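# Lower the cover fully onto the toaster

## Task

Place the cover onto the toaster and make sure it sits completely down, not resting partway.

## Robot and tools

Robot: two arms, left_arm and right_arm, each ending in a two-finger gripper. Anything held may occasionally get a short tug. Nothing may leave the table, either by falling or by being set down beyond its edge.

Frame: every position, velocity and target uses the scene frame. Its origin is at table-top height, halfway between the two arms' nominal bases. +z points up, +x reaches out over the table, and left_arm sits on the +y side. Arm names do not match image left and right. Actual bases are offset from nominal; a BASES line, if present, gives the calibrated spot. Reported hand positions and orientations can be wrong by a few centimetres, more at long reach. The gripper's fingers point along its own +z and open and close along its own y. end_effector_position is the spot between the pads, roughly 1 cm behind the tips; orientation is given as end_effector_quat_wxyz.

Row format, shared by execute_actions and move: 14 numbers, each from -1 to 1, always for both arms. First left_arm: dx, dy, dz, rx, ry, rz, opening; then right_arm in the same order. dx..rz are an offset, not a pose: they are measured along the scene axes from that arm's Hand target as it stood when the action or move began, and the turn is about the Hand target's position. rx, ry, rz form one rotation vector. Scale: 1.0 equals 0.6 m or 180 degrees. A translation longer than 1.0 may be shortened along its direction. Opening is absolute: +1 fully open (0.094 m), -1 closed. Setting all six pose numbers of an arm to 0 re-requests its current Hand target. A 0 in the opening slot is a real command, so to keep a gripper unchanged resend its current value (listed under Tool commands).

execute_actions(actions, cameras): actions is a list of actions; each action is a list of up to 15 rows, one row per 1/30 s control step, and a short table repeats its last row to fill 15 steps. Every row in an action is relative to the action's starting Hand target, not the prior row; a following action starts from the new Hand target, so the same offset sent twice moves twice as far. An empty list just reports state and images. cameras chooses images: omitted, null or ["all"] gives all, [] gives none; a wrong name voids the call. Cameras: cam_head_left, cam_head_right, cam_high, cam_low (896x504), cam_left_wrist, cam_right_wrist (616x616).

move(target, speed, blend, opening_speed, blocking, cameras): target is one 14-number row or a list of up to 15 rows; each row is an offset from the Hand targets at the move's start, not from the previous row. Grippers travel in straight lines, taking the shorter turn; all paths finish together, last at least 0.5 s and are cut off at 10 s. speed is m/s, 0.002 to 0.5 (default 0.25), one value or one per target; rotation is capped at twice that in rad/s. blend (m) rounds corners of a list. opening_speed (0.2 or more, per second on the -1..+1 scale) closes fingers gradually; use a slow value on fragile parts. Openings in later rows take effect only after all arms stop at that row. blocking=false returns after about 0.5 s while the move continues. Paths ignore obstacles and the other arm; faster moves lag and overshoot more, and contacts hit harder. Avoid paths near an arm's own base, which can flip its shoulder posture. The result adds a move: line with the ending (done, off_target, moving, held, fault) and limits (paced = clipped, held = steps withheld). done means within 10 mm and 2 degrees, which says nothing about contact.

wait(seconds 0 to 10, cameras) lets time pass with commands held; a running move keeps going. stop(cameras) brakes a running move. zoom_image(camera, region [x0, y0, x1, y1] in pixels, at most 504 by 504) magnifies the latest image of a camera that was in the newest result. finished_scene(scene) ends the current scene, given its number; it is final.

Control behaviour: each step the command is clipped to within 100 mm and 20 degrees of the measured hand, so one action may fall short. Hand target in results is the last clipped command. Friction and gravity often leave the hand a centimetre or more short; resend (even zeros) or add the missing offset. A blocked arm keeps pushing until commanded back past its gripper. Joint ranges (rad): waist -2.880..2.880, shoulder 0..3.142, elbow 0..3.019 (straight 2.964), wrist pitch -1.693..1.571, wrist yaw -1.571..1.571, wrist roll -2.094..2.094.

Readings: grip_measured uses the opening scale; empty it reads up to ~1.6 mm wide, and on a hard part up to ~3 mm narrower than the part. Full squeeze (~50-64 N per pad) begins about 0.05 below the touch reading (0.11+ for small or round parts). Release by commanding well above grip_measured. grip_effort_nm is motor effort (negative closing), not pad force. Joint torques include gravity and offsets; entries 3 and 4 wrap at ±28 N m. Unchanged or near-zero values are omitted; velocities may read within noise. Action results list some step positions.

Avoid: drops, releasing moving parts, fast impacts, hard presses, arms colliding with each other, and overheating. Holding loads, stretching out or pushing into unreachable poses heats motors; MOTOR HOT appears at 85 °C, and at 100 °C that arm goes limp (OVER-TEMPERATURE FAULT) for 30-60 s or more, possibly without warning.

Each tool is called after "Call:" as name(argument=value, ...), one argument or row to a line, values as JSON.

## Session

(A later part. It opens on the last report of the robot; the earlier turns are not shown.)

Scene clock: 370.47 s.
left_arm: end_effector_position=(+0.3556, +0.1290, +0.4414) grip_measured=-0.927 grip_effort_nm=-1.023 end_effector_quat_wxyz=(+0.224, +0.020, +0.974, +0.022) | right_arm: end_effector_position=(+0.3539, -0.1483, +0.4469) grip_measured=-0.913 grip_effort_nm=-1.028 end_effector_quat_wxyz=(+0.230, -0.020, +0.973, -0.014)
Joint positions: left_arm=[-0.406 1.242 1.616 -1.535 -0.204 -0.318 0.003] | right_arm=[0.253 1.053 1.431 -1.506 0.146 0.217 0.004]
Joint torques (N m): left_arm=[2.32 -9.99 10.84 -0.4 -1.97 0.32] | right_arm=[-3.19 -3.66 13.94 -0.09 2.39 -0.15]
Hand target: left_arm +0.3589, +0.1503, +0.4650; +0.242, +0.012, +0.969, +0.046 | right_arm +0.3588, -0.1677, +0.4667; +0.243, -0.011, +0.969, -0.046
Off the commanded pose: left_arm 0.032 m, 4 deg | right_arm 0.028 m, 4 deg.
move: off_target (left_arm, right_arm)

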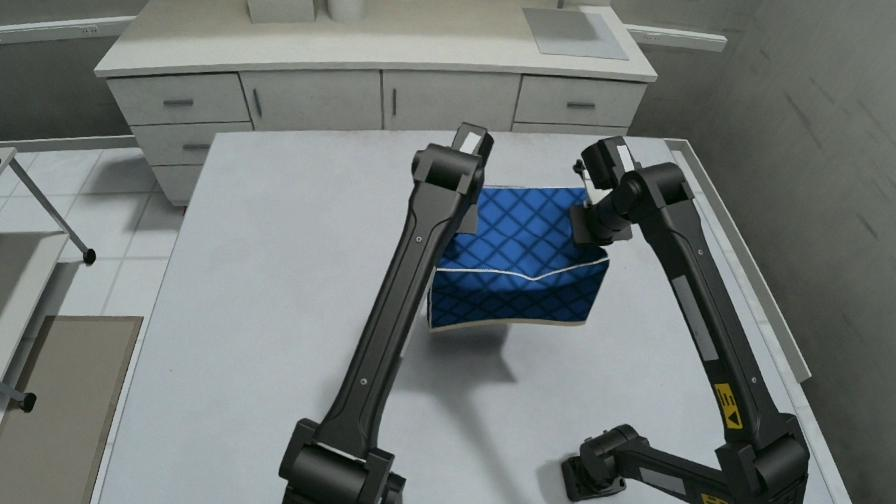

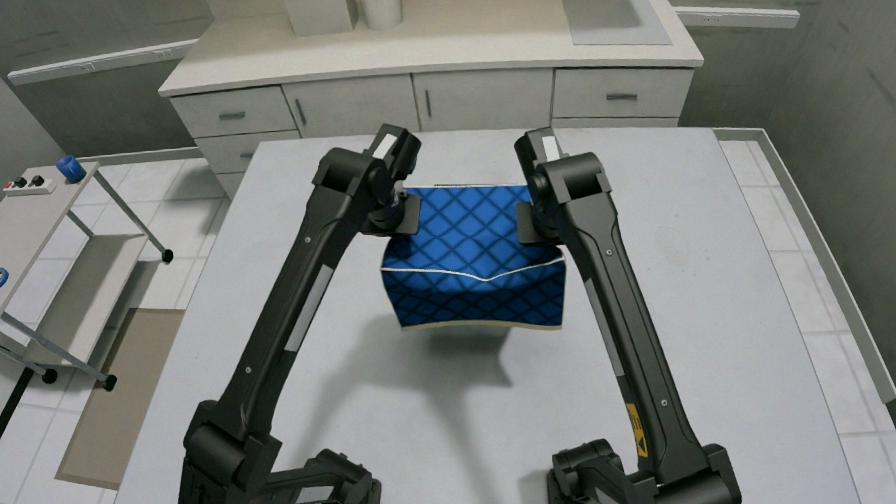

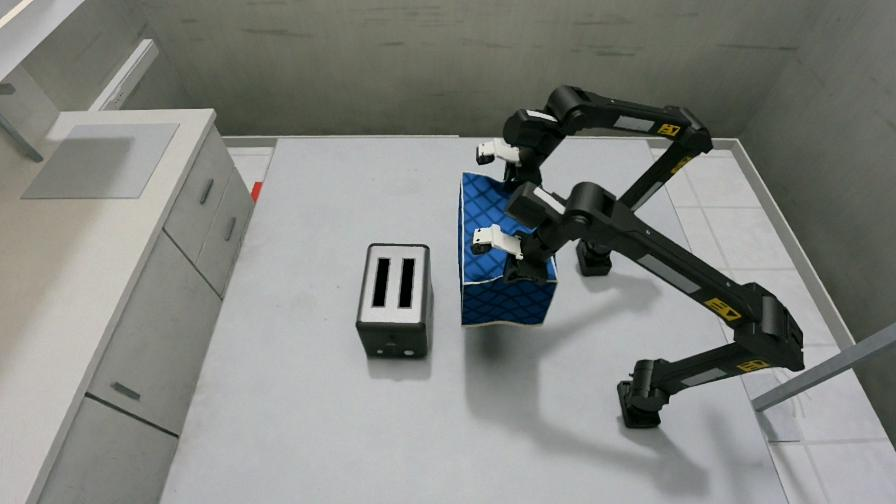

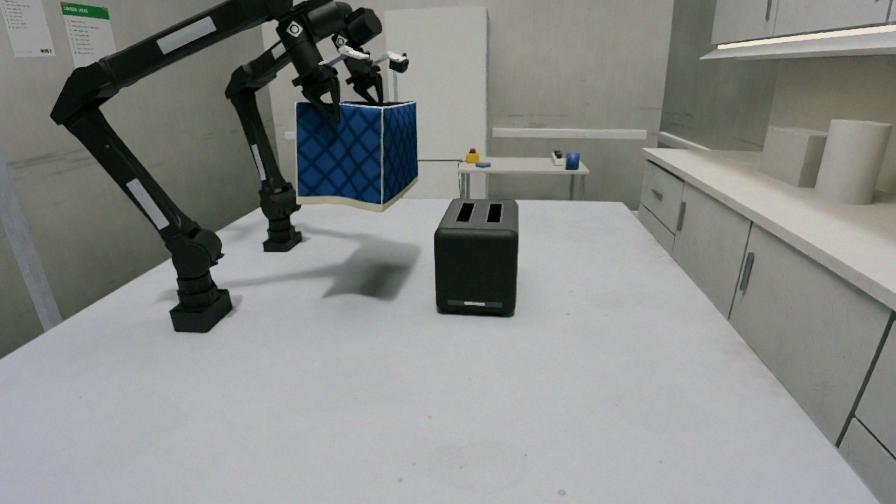

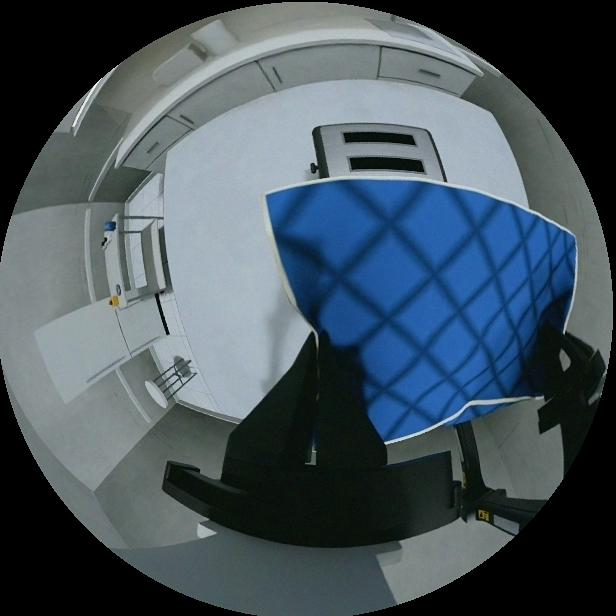

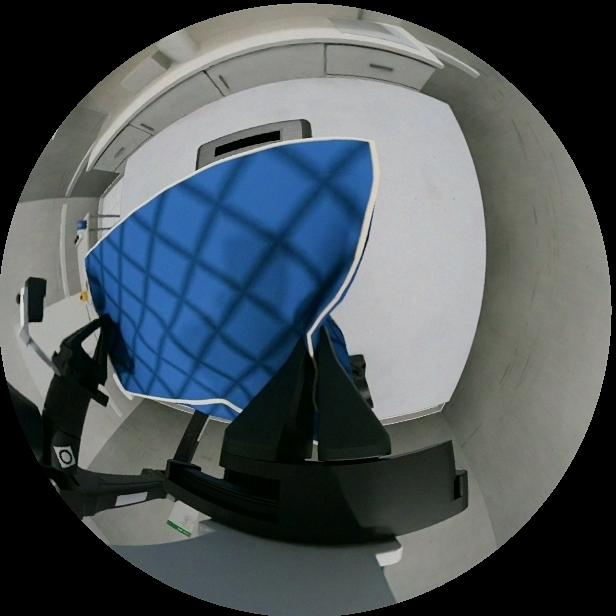

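Call:
move(
  target=[0.37,0,0.01,0,0,0,-1,0.37,0,0.01,0,0,0,-1],
  speed=0.1,
)

Call:
zoom_image(
  camera="cam_low",
  region=[340, 50, 640, 340],
)

Scene clock: 379.53 s.
left_arm: end_effector_position=(+0.5738, +0.1271, +0.4556) grip_measured=-0.927 grip_effort_nm=-1.033 end_effector_quat_wxyz=(+0.230, +0.022, +0.972, +0.038) | right_arm: end_effector_position=(+0.5679, -0.1482, +0.4585) grip_measured=-0.913 grip_effort_nm=-1.038 end_effector_quat_wxyz=(+0.231, -0.019, +0.972, -0.035)
Joint positions: left_arm=[-0.265 1.849 2.359 -1.642 -0.178 -0.176 0.003] | right_arm=[0.142 1.601 1.97 -1.487 0.138 0.107 0.004]
Joint torques (N m): left_arm=[2.73 -18.43 10.51 0.2 -0.47 0.24] | right_arm=[-3.66 -10.29 14.53 0.47 0.68 -0.11]
Hand target: left_arm +0.5810, +0.1502, +0.4711; +0.242, +0.012, +0.969, +0.046 | right_arm +0.5807, -0.1677, +0.4726; +0.242, -0.012, +0.969, -0.046
Off the commanded pose: left_arm 0.029 m, 2 deg | right_arm 0.027 m, 2 deg.
move: off_target (left_arm, right_arm)

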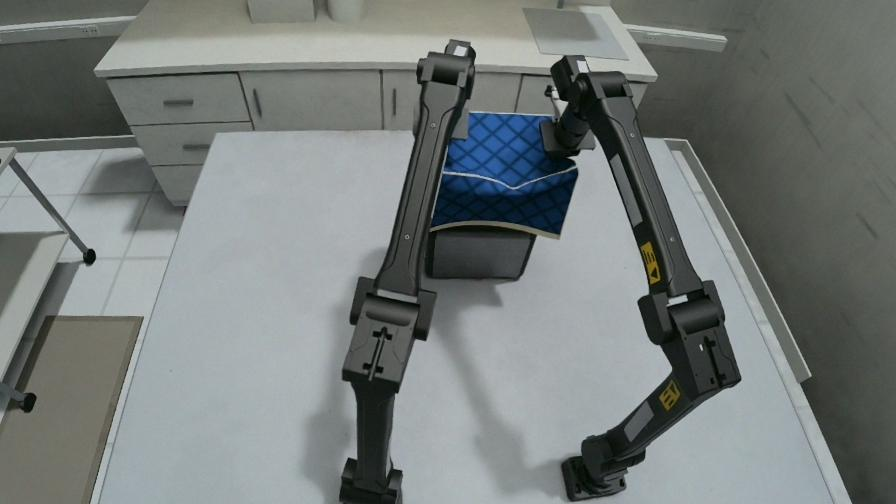

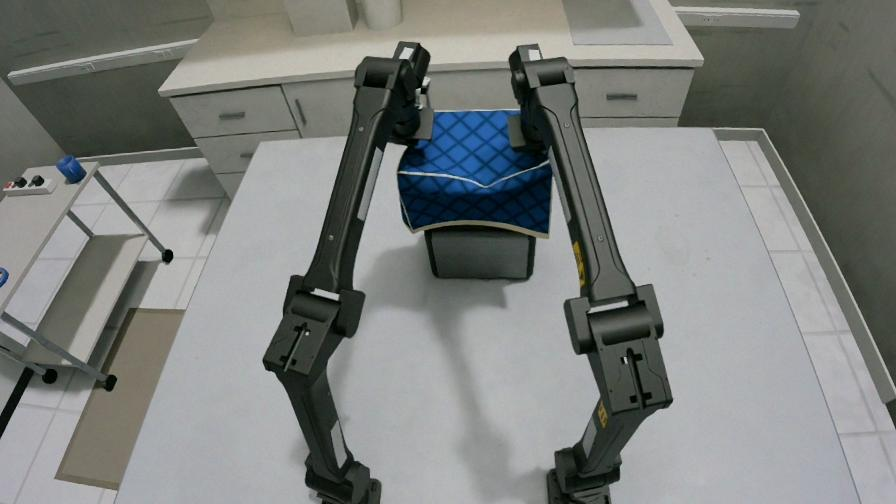

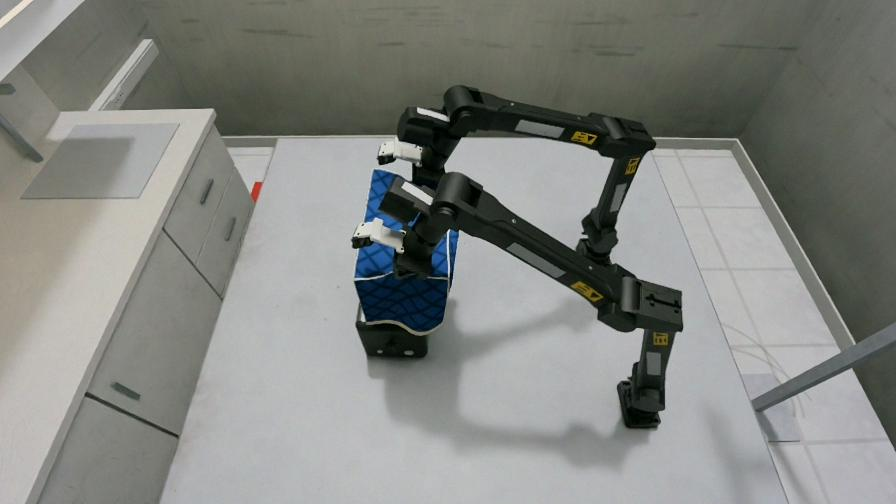

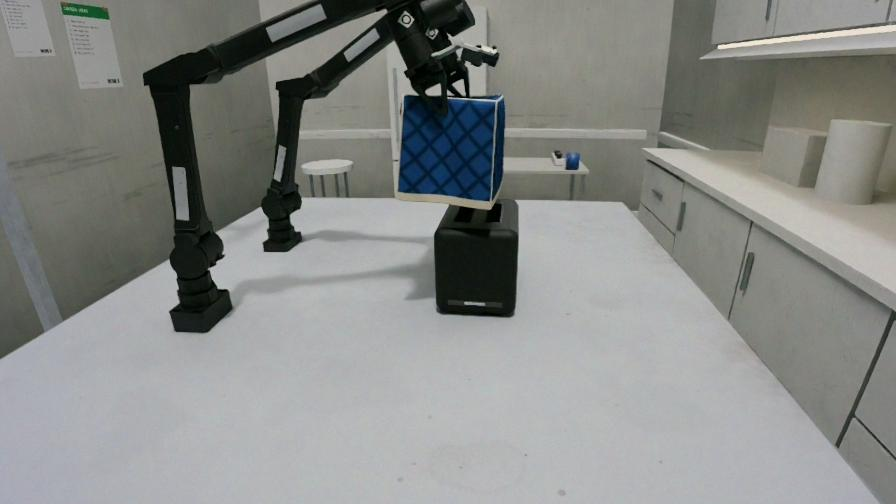

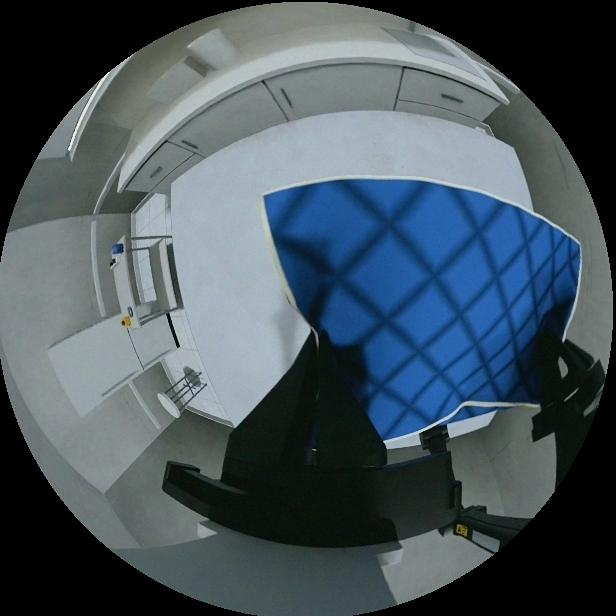

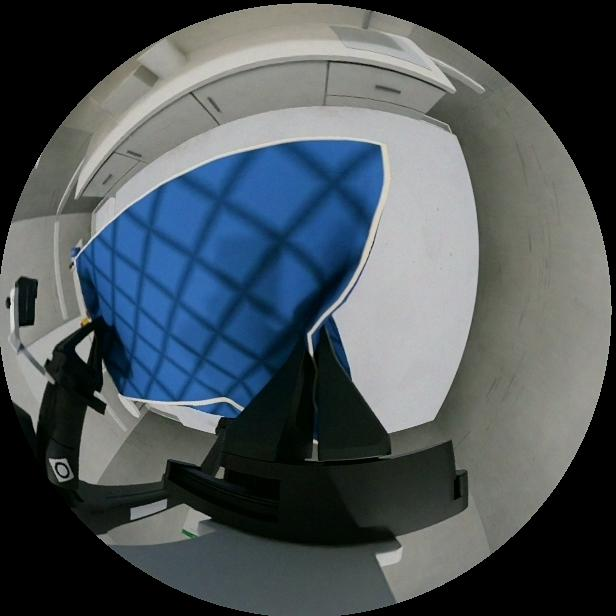

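Scaled by 1.680.

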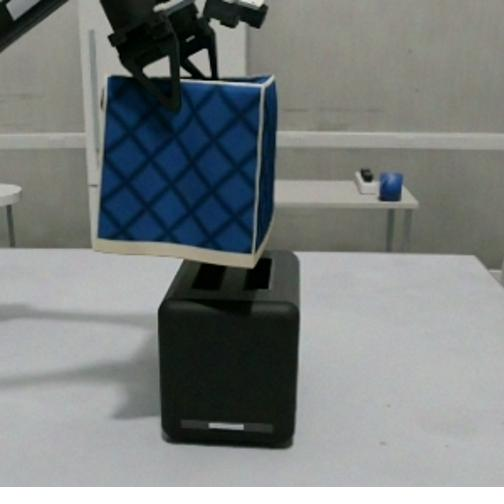

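Call:
move(
  target=[0.085,0,0,0,-0.028,0,-1,0.095,0,0,0,-0.028,0,-1],
  speed=0.08,
)

Call:
zoom_image(
  camera="cam_low",
  region=[340, 50, 640, 340],
)

Call:
zoom_image(
  camera="cam_head_right",
  region=[340, 60, 640, 300],
)

Call:
zoom_image(
  camera="cam_head_left",
  region=[340, 60, 640, 300],
)

Call:
zoom_image(
  camera="cam_high",
  region=[270, 100, 570, 380],
)

Scene clock: 391.23 s.
left_arm: end_effector_position=(+0.6224, +0.1283, +0.4556) grip_measured=-0.927 grip_effort_nm=-1.028 end_effector_quat_wxyz=(+0.268, +0.018, +0.963, +0.038) | right_arm: end_effector_position=(+0.6195, -0.1481, +0.4578) grip_measured=-0.913 grip_effort_nm=-1.033 end_effector_quat_wxyz=(+0.265, -0.018, +0.964, -0.034)
Joint positions: left_arm=[-0.247 1.961 2.507 -1.6 -0.186 -0.155 0.003] | right_arm=[0.128 1.698 2.069 -1.418 0.139 0.089 0.004]
Joint torques (N m): left_arm=[2.2 -20.42 10.44 0.8 -0.57 0.27] | right_arm=[-3.55 -11.34 14.79 1.33 0.83 -0.11]
Hand target: left_arm +0.6319, +0.1503, +0.4712; +0.285, +0.010, +0.957, +0.046 | right_arm +0.6377, -0.1678, +0.4727; +0.285, -0.009, +0.957, -0.046
Off the commanded pose: left_arm 0.028 m, 2 deg | right_arm 0.031 m, 3 deg.
move: off_target (left_arm, right_arm)

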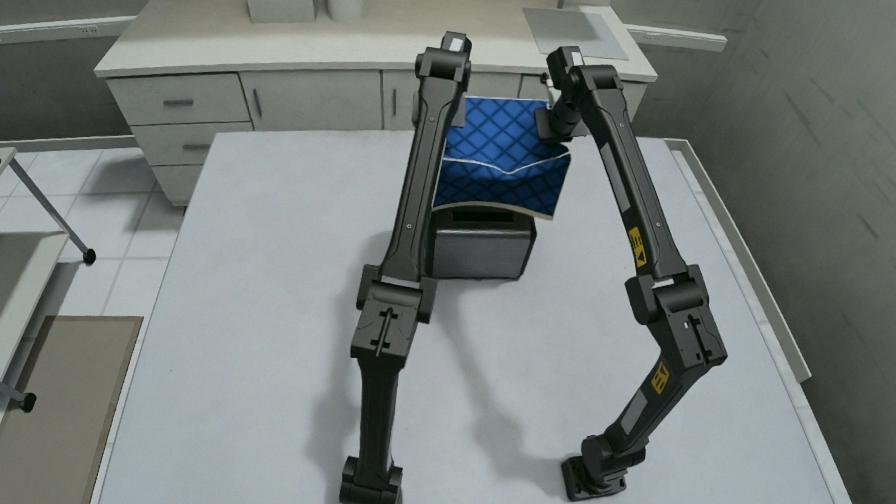

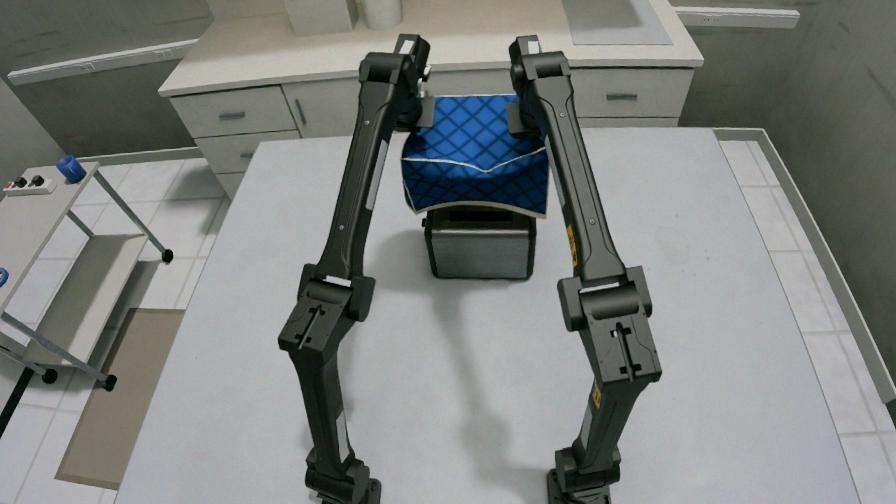

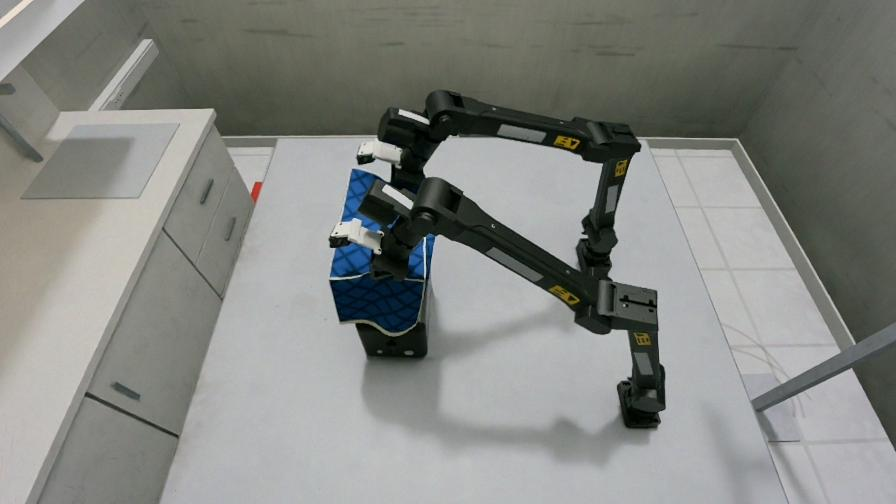

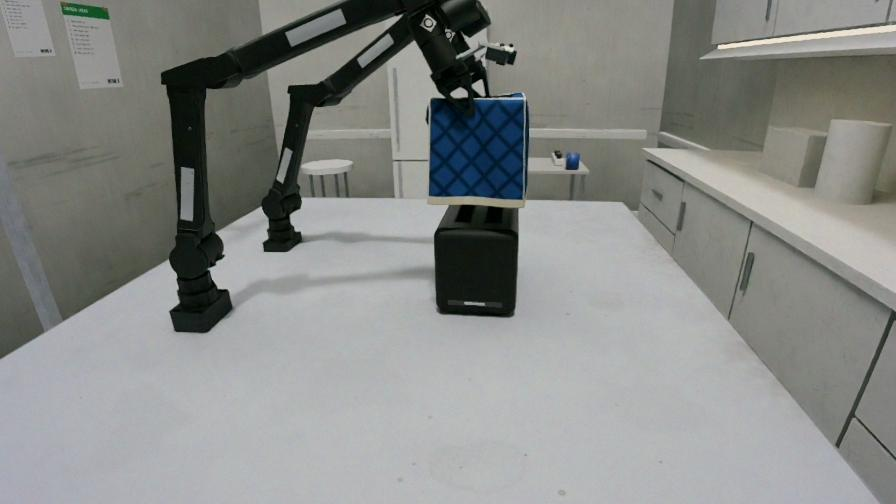

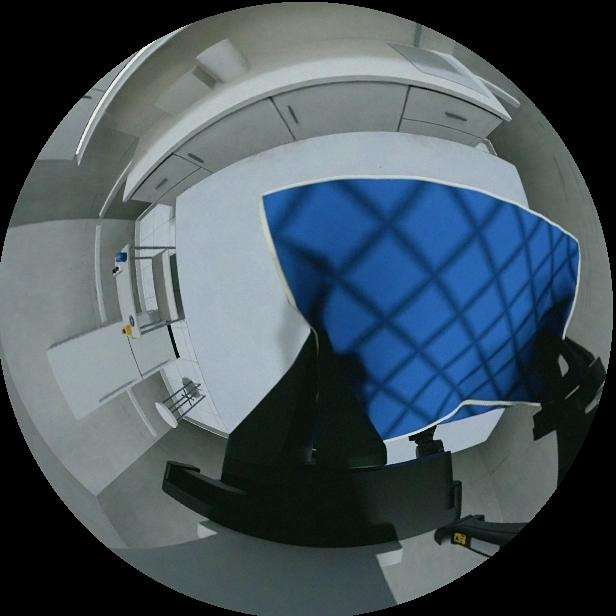

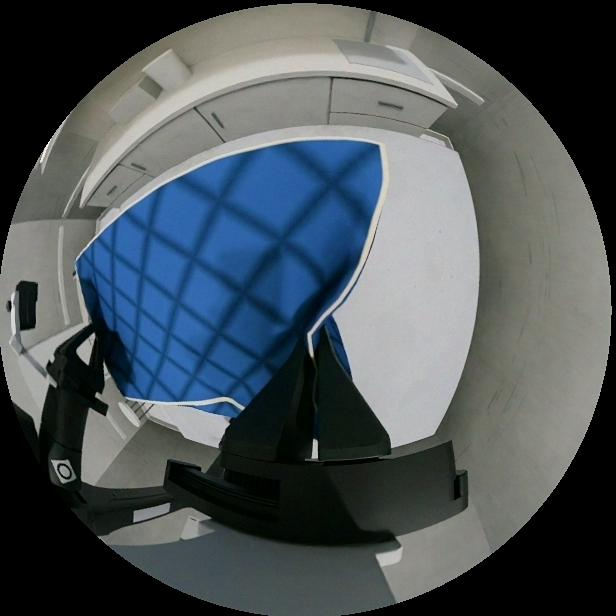

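Scaled by 1.680.

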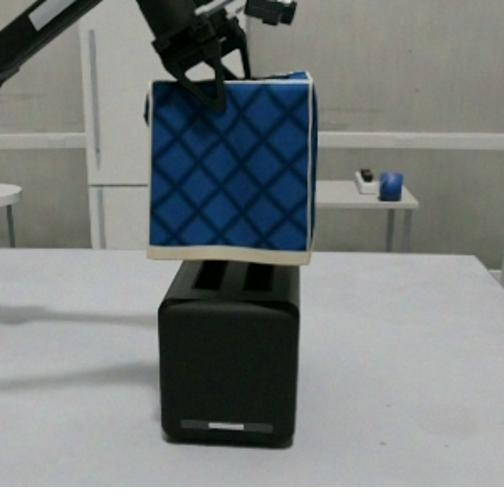

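Scaled by 1.680.

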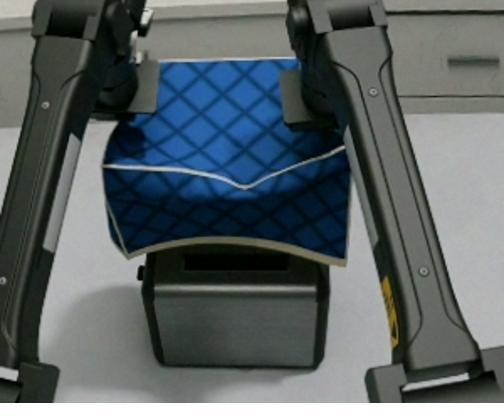

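Scaled by 1.680.

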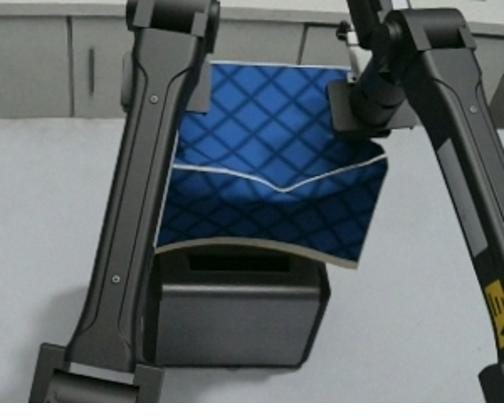

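Scaled by 1.680.

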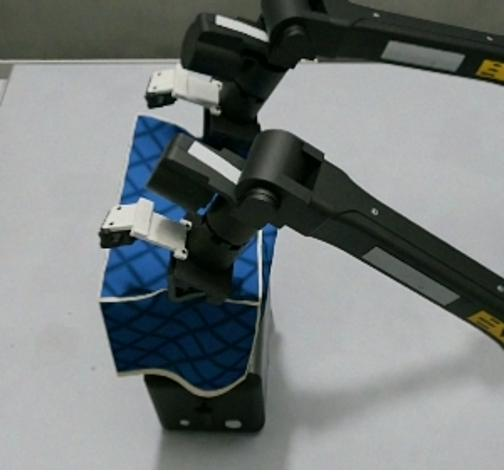

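Call:
move(
  target=[0,0.018,-0.1,0,0,0,-1,0,-0.002,-0.1,0,0,0,-1],
  speed=0.08,
)

Call:
zoom_image(
  camera="cam_low",
  region=[340, 50, 640, 340],
)

Call:
zoom_image(
  camera="cam_head_right",
  region=[340, 60, 640, 300],
)

Call:
zoom_image(
  camera="cam_high",
  region=[270, 100, 570, 380],
)

Scene clock: 399.17 s.
left_arm: end_effector_position=(+0.6308, +0.1322, +0.3954) grip_measured=-0.927 grip_effort_nm=-1.033 end_effector_quat_wxyz=(+0.271, +0.018, +0.962, +0.037) | right_arm: end_effector_position=(+0.6390, -0.1457, +0.4014) grip_measured=-0.913 grip_effort_nm=-1.038 end_effector_quat_wxyz=(+0.271, -0.019, +0.962, -0.033)
Joint positions: left_arm=[-0.237 1.868 2.186 -1.362 -0.18 -0.146 0.003] | right_arm=[0.126 1.696 1.908 -1.245 0.138 0.086 0.004]
Joint torques (N m): left_arm=[2.96 -22.65 7.58 1.13 -0.39 0.33] | right_arm=[-3.37 -15.15 8.83 1.52 0.83 -0.09]
Hand target: left_arm +0.6320, +0.1610, +0.4112; +0.285, +0.010, +0.957, +0.046 | right_arm +0.6377, -0.1689, +0.4127; +0.285, -0.009, +0.957, -0.046
Off the commanded pose: left_arm 0.033 m, 2 deg | right_arm 0.026 m, 2 deg.
move: off_target (left_arm, right_arm)

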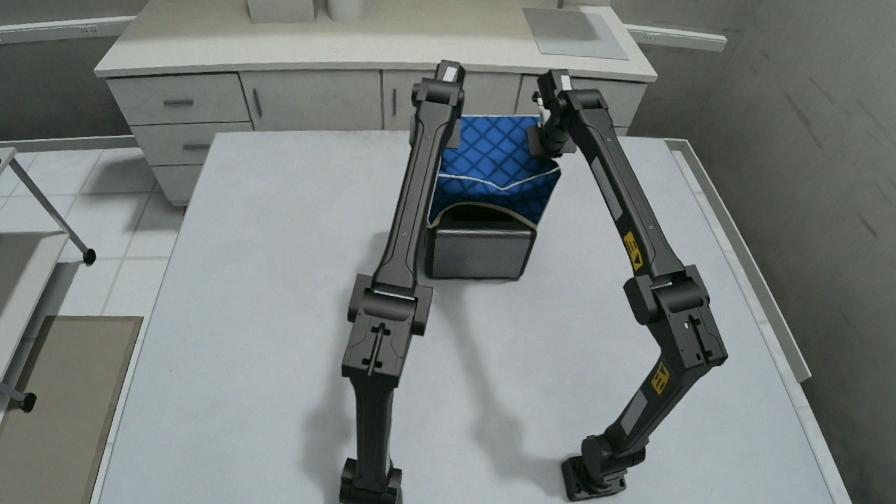

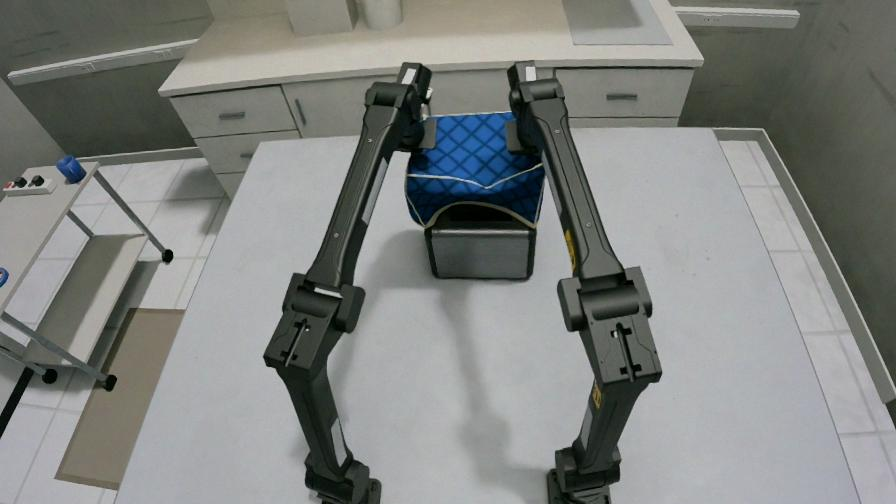

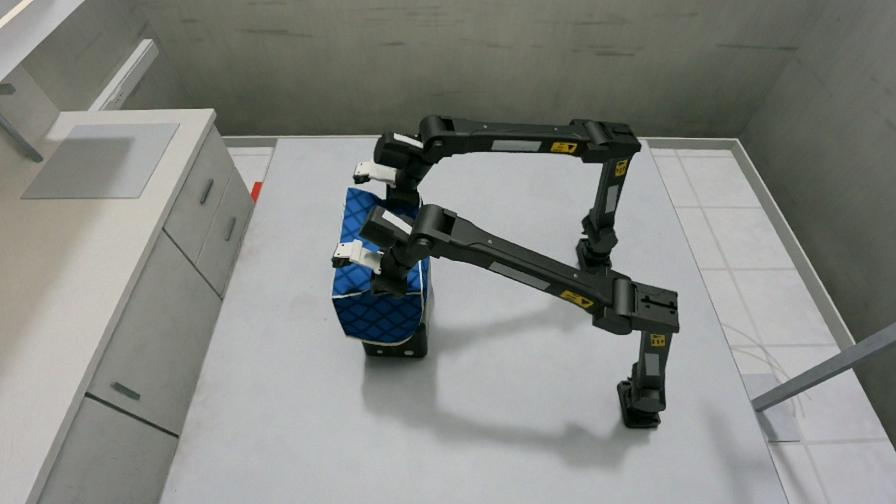

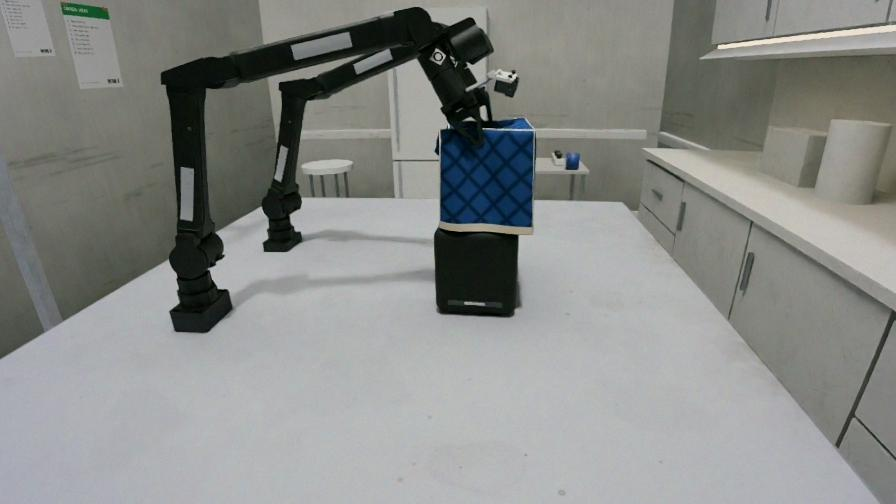

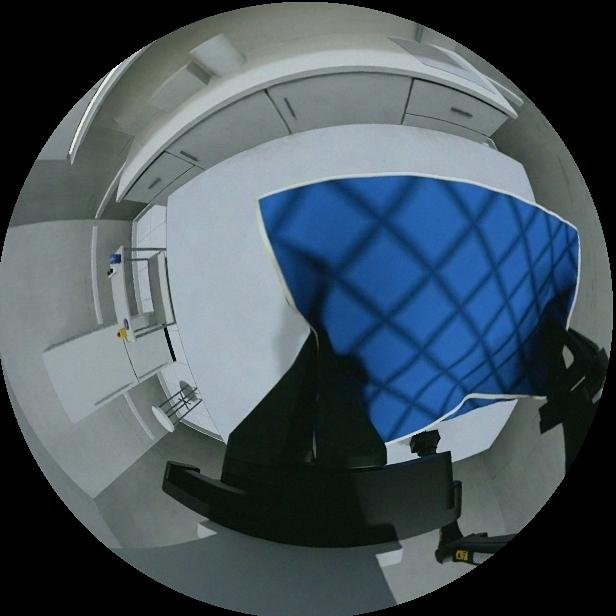

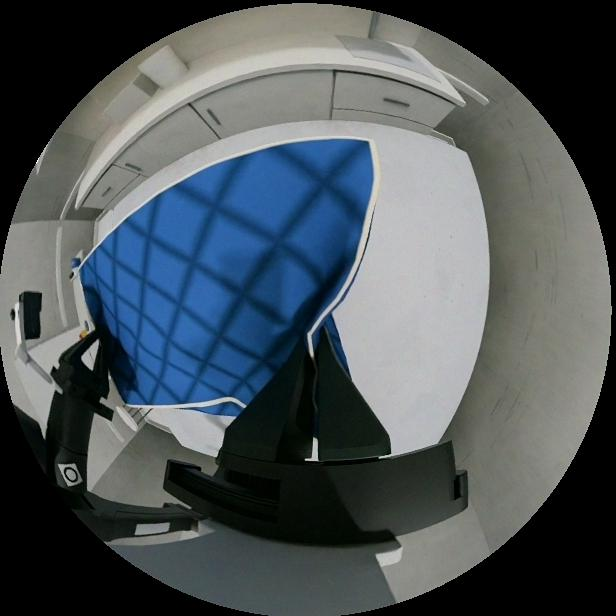

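Scaled by 1.680.

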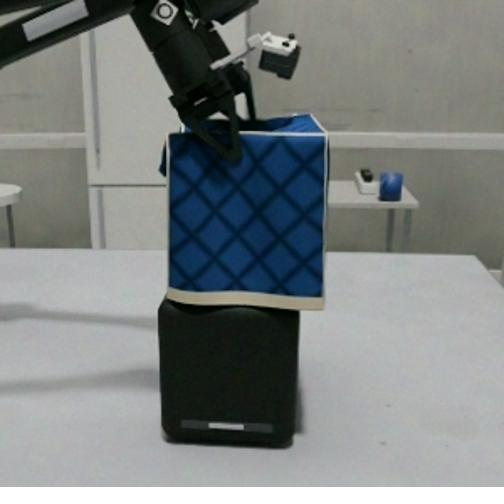

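Scaled by 1.680.

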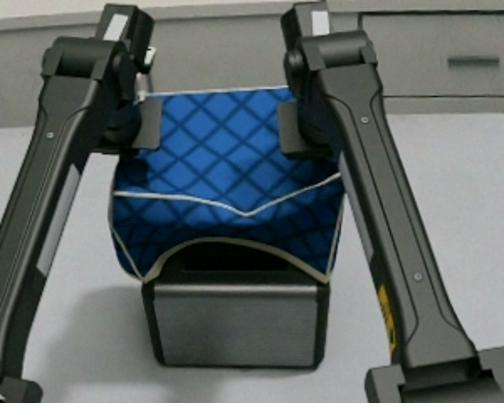

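Scaled by 1.680.

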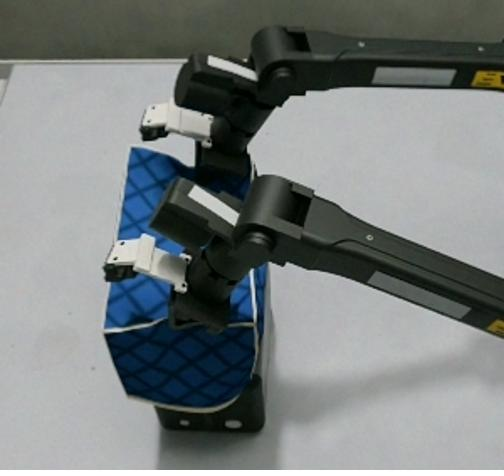

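Call:
move(
  target=[
    [0,0,0.07,0,0,0,-1,0,0,0.07,0,0,0,-1],
    [-0.045,0.01,0.07,0,0,0,-1,-0.055,-0.005,0.07,0,0,0,-1],
  ],
  speed=0.08,
  cameras=["cam_low","cam_head_left","cam_head_right","cam_high"],
)

Call:
zoom_image(
  camera="cam_low",
  region=[340, 50, 640, 340],
)

Call:
zoom_image(
  camera="cam_head_right",
  region=[340, 60, 640, 300],
)

Call:
zoom_image(
  camera="cam_high",
  region=[270, 100, 570, 380],
)

Scene clock: 410.20 s.
left_arm: end_effector_position=(+0.6074, +0.1349, +0.4281) grip_measured=-0.927 grip_effort_nm=-1.028 end_effector_quat_wxyz=(+0.263, +0.021, +0.964, +0.030) | right_arm: end_effector_position=(+0.6088, -0.1467, +0.4482) grip_measured=-0.913 grip_effort_nm=-1.038 end_effector_quat_wxyz=(+0.280, -0.021, +0.959, -0.025)
Joint positions: left_arm=[-0.237 1.841 2.244 -1.461 -0.164 -0.146 0.003] | right_arm=[0.129 1.63 1.944 -1.326 0.125 0.086 0.004]
Joint torques (N m): left_arm=[2.78 -23.36 7.71 0.95 -1.04 0.3] | right_arm=[-3.43 -13.8 8.73 0.92 1.36 -0.06]
Hand target: left_arm +0.6050, +0.1670, +0.4533; +0.285, +0.010, +0.957, +0.046 | right_arm +0.6047, -0.1719, +0.4546; +0.285, -0.009, +0.957, -0.046
Off the commanded pose: left_arm 0.041 m, 3 deg | right_arm 0.026 m, 3 deg.
move: off_target (left_arm, right_arm)
Images, in order: cam_head_left, cam_head_right, cam_high, cam_low.

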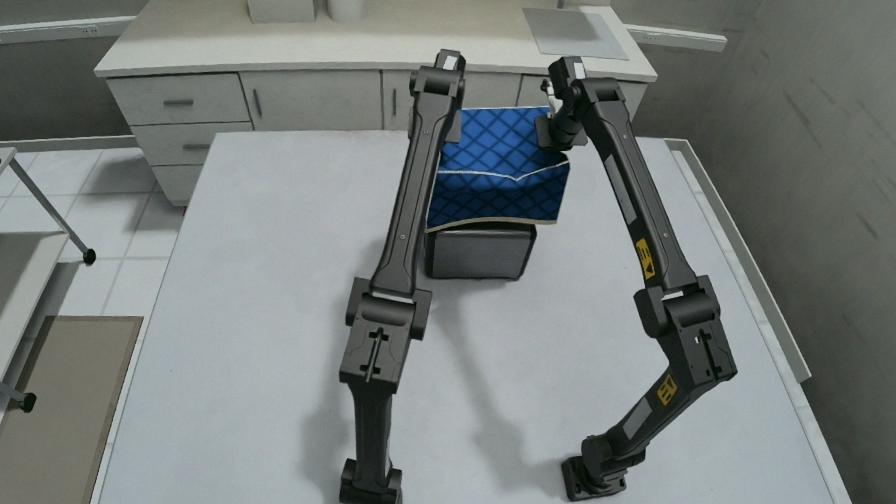

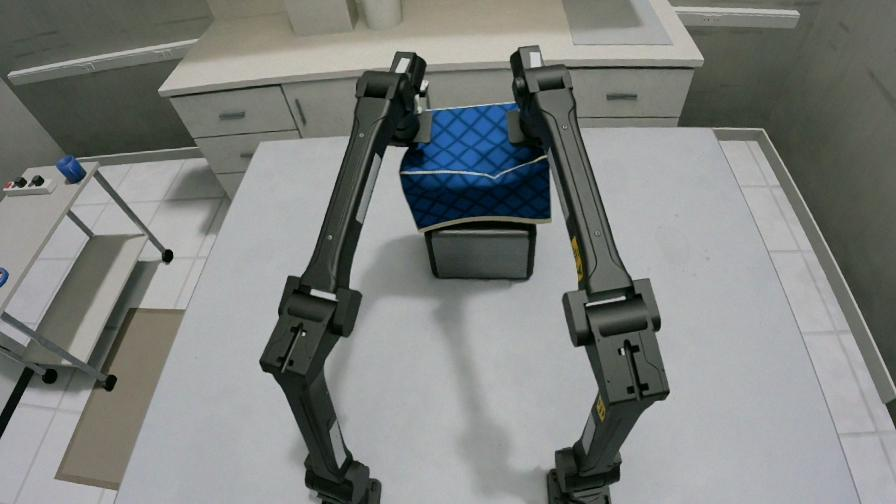

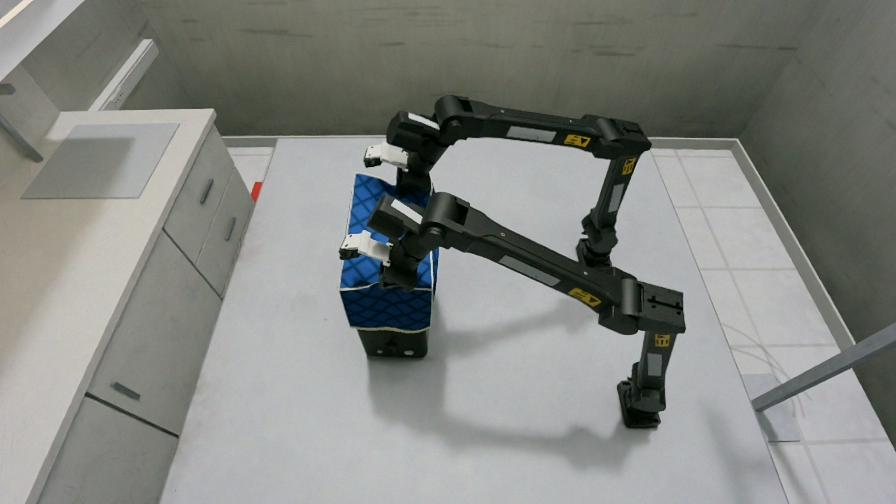

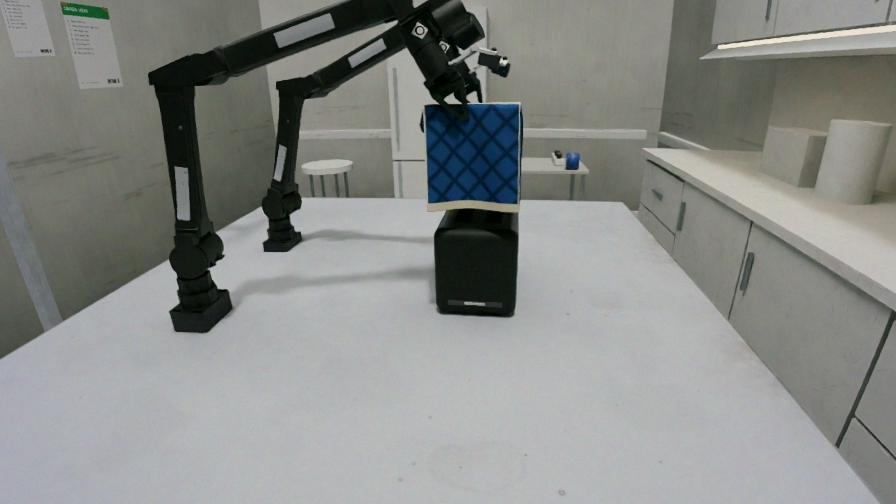

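Scaled by 1.680.

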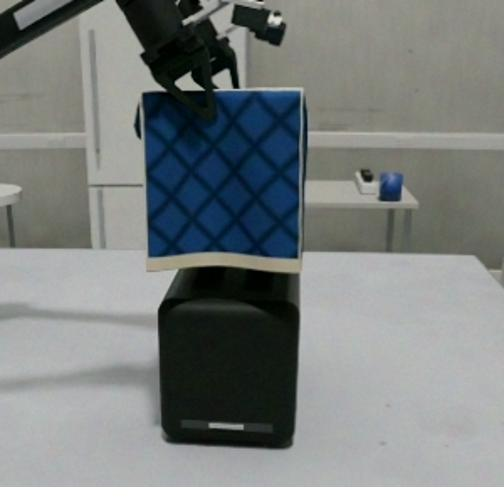

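Scaled by 1.680.

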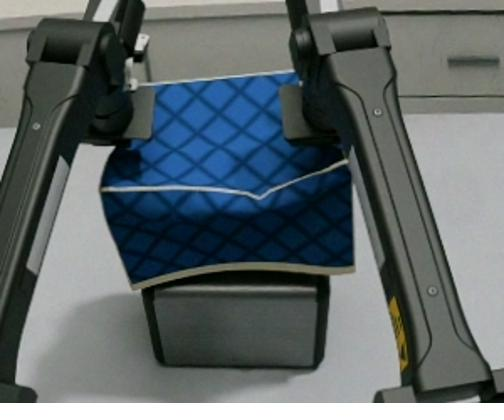

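Scaled by 1.680.

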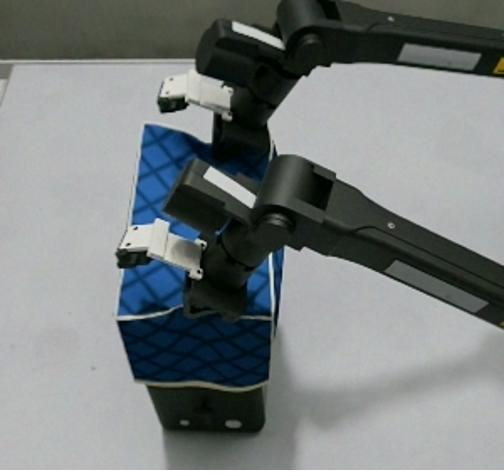

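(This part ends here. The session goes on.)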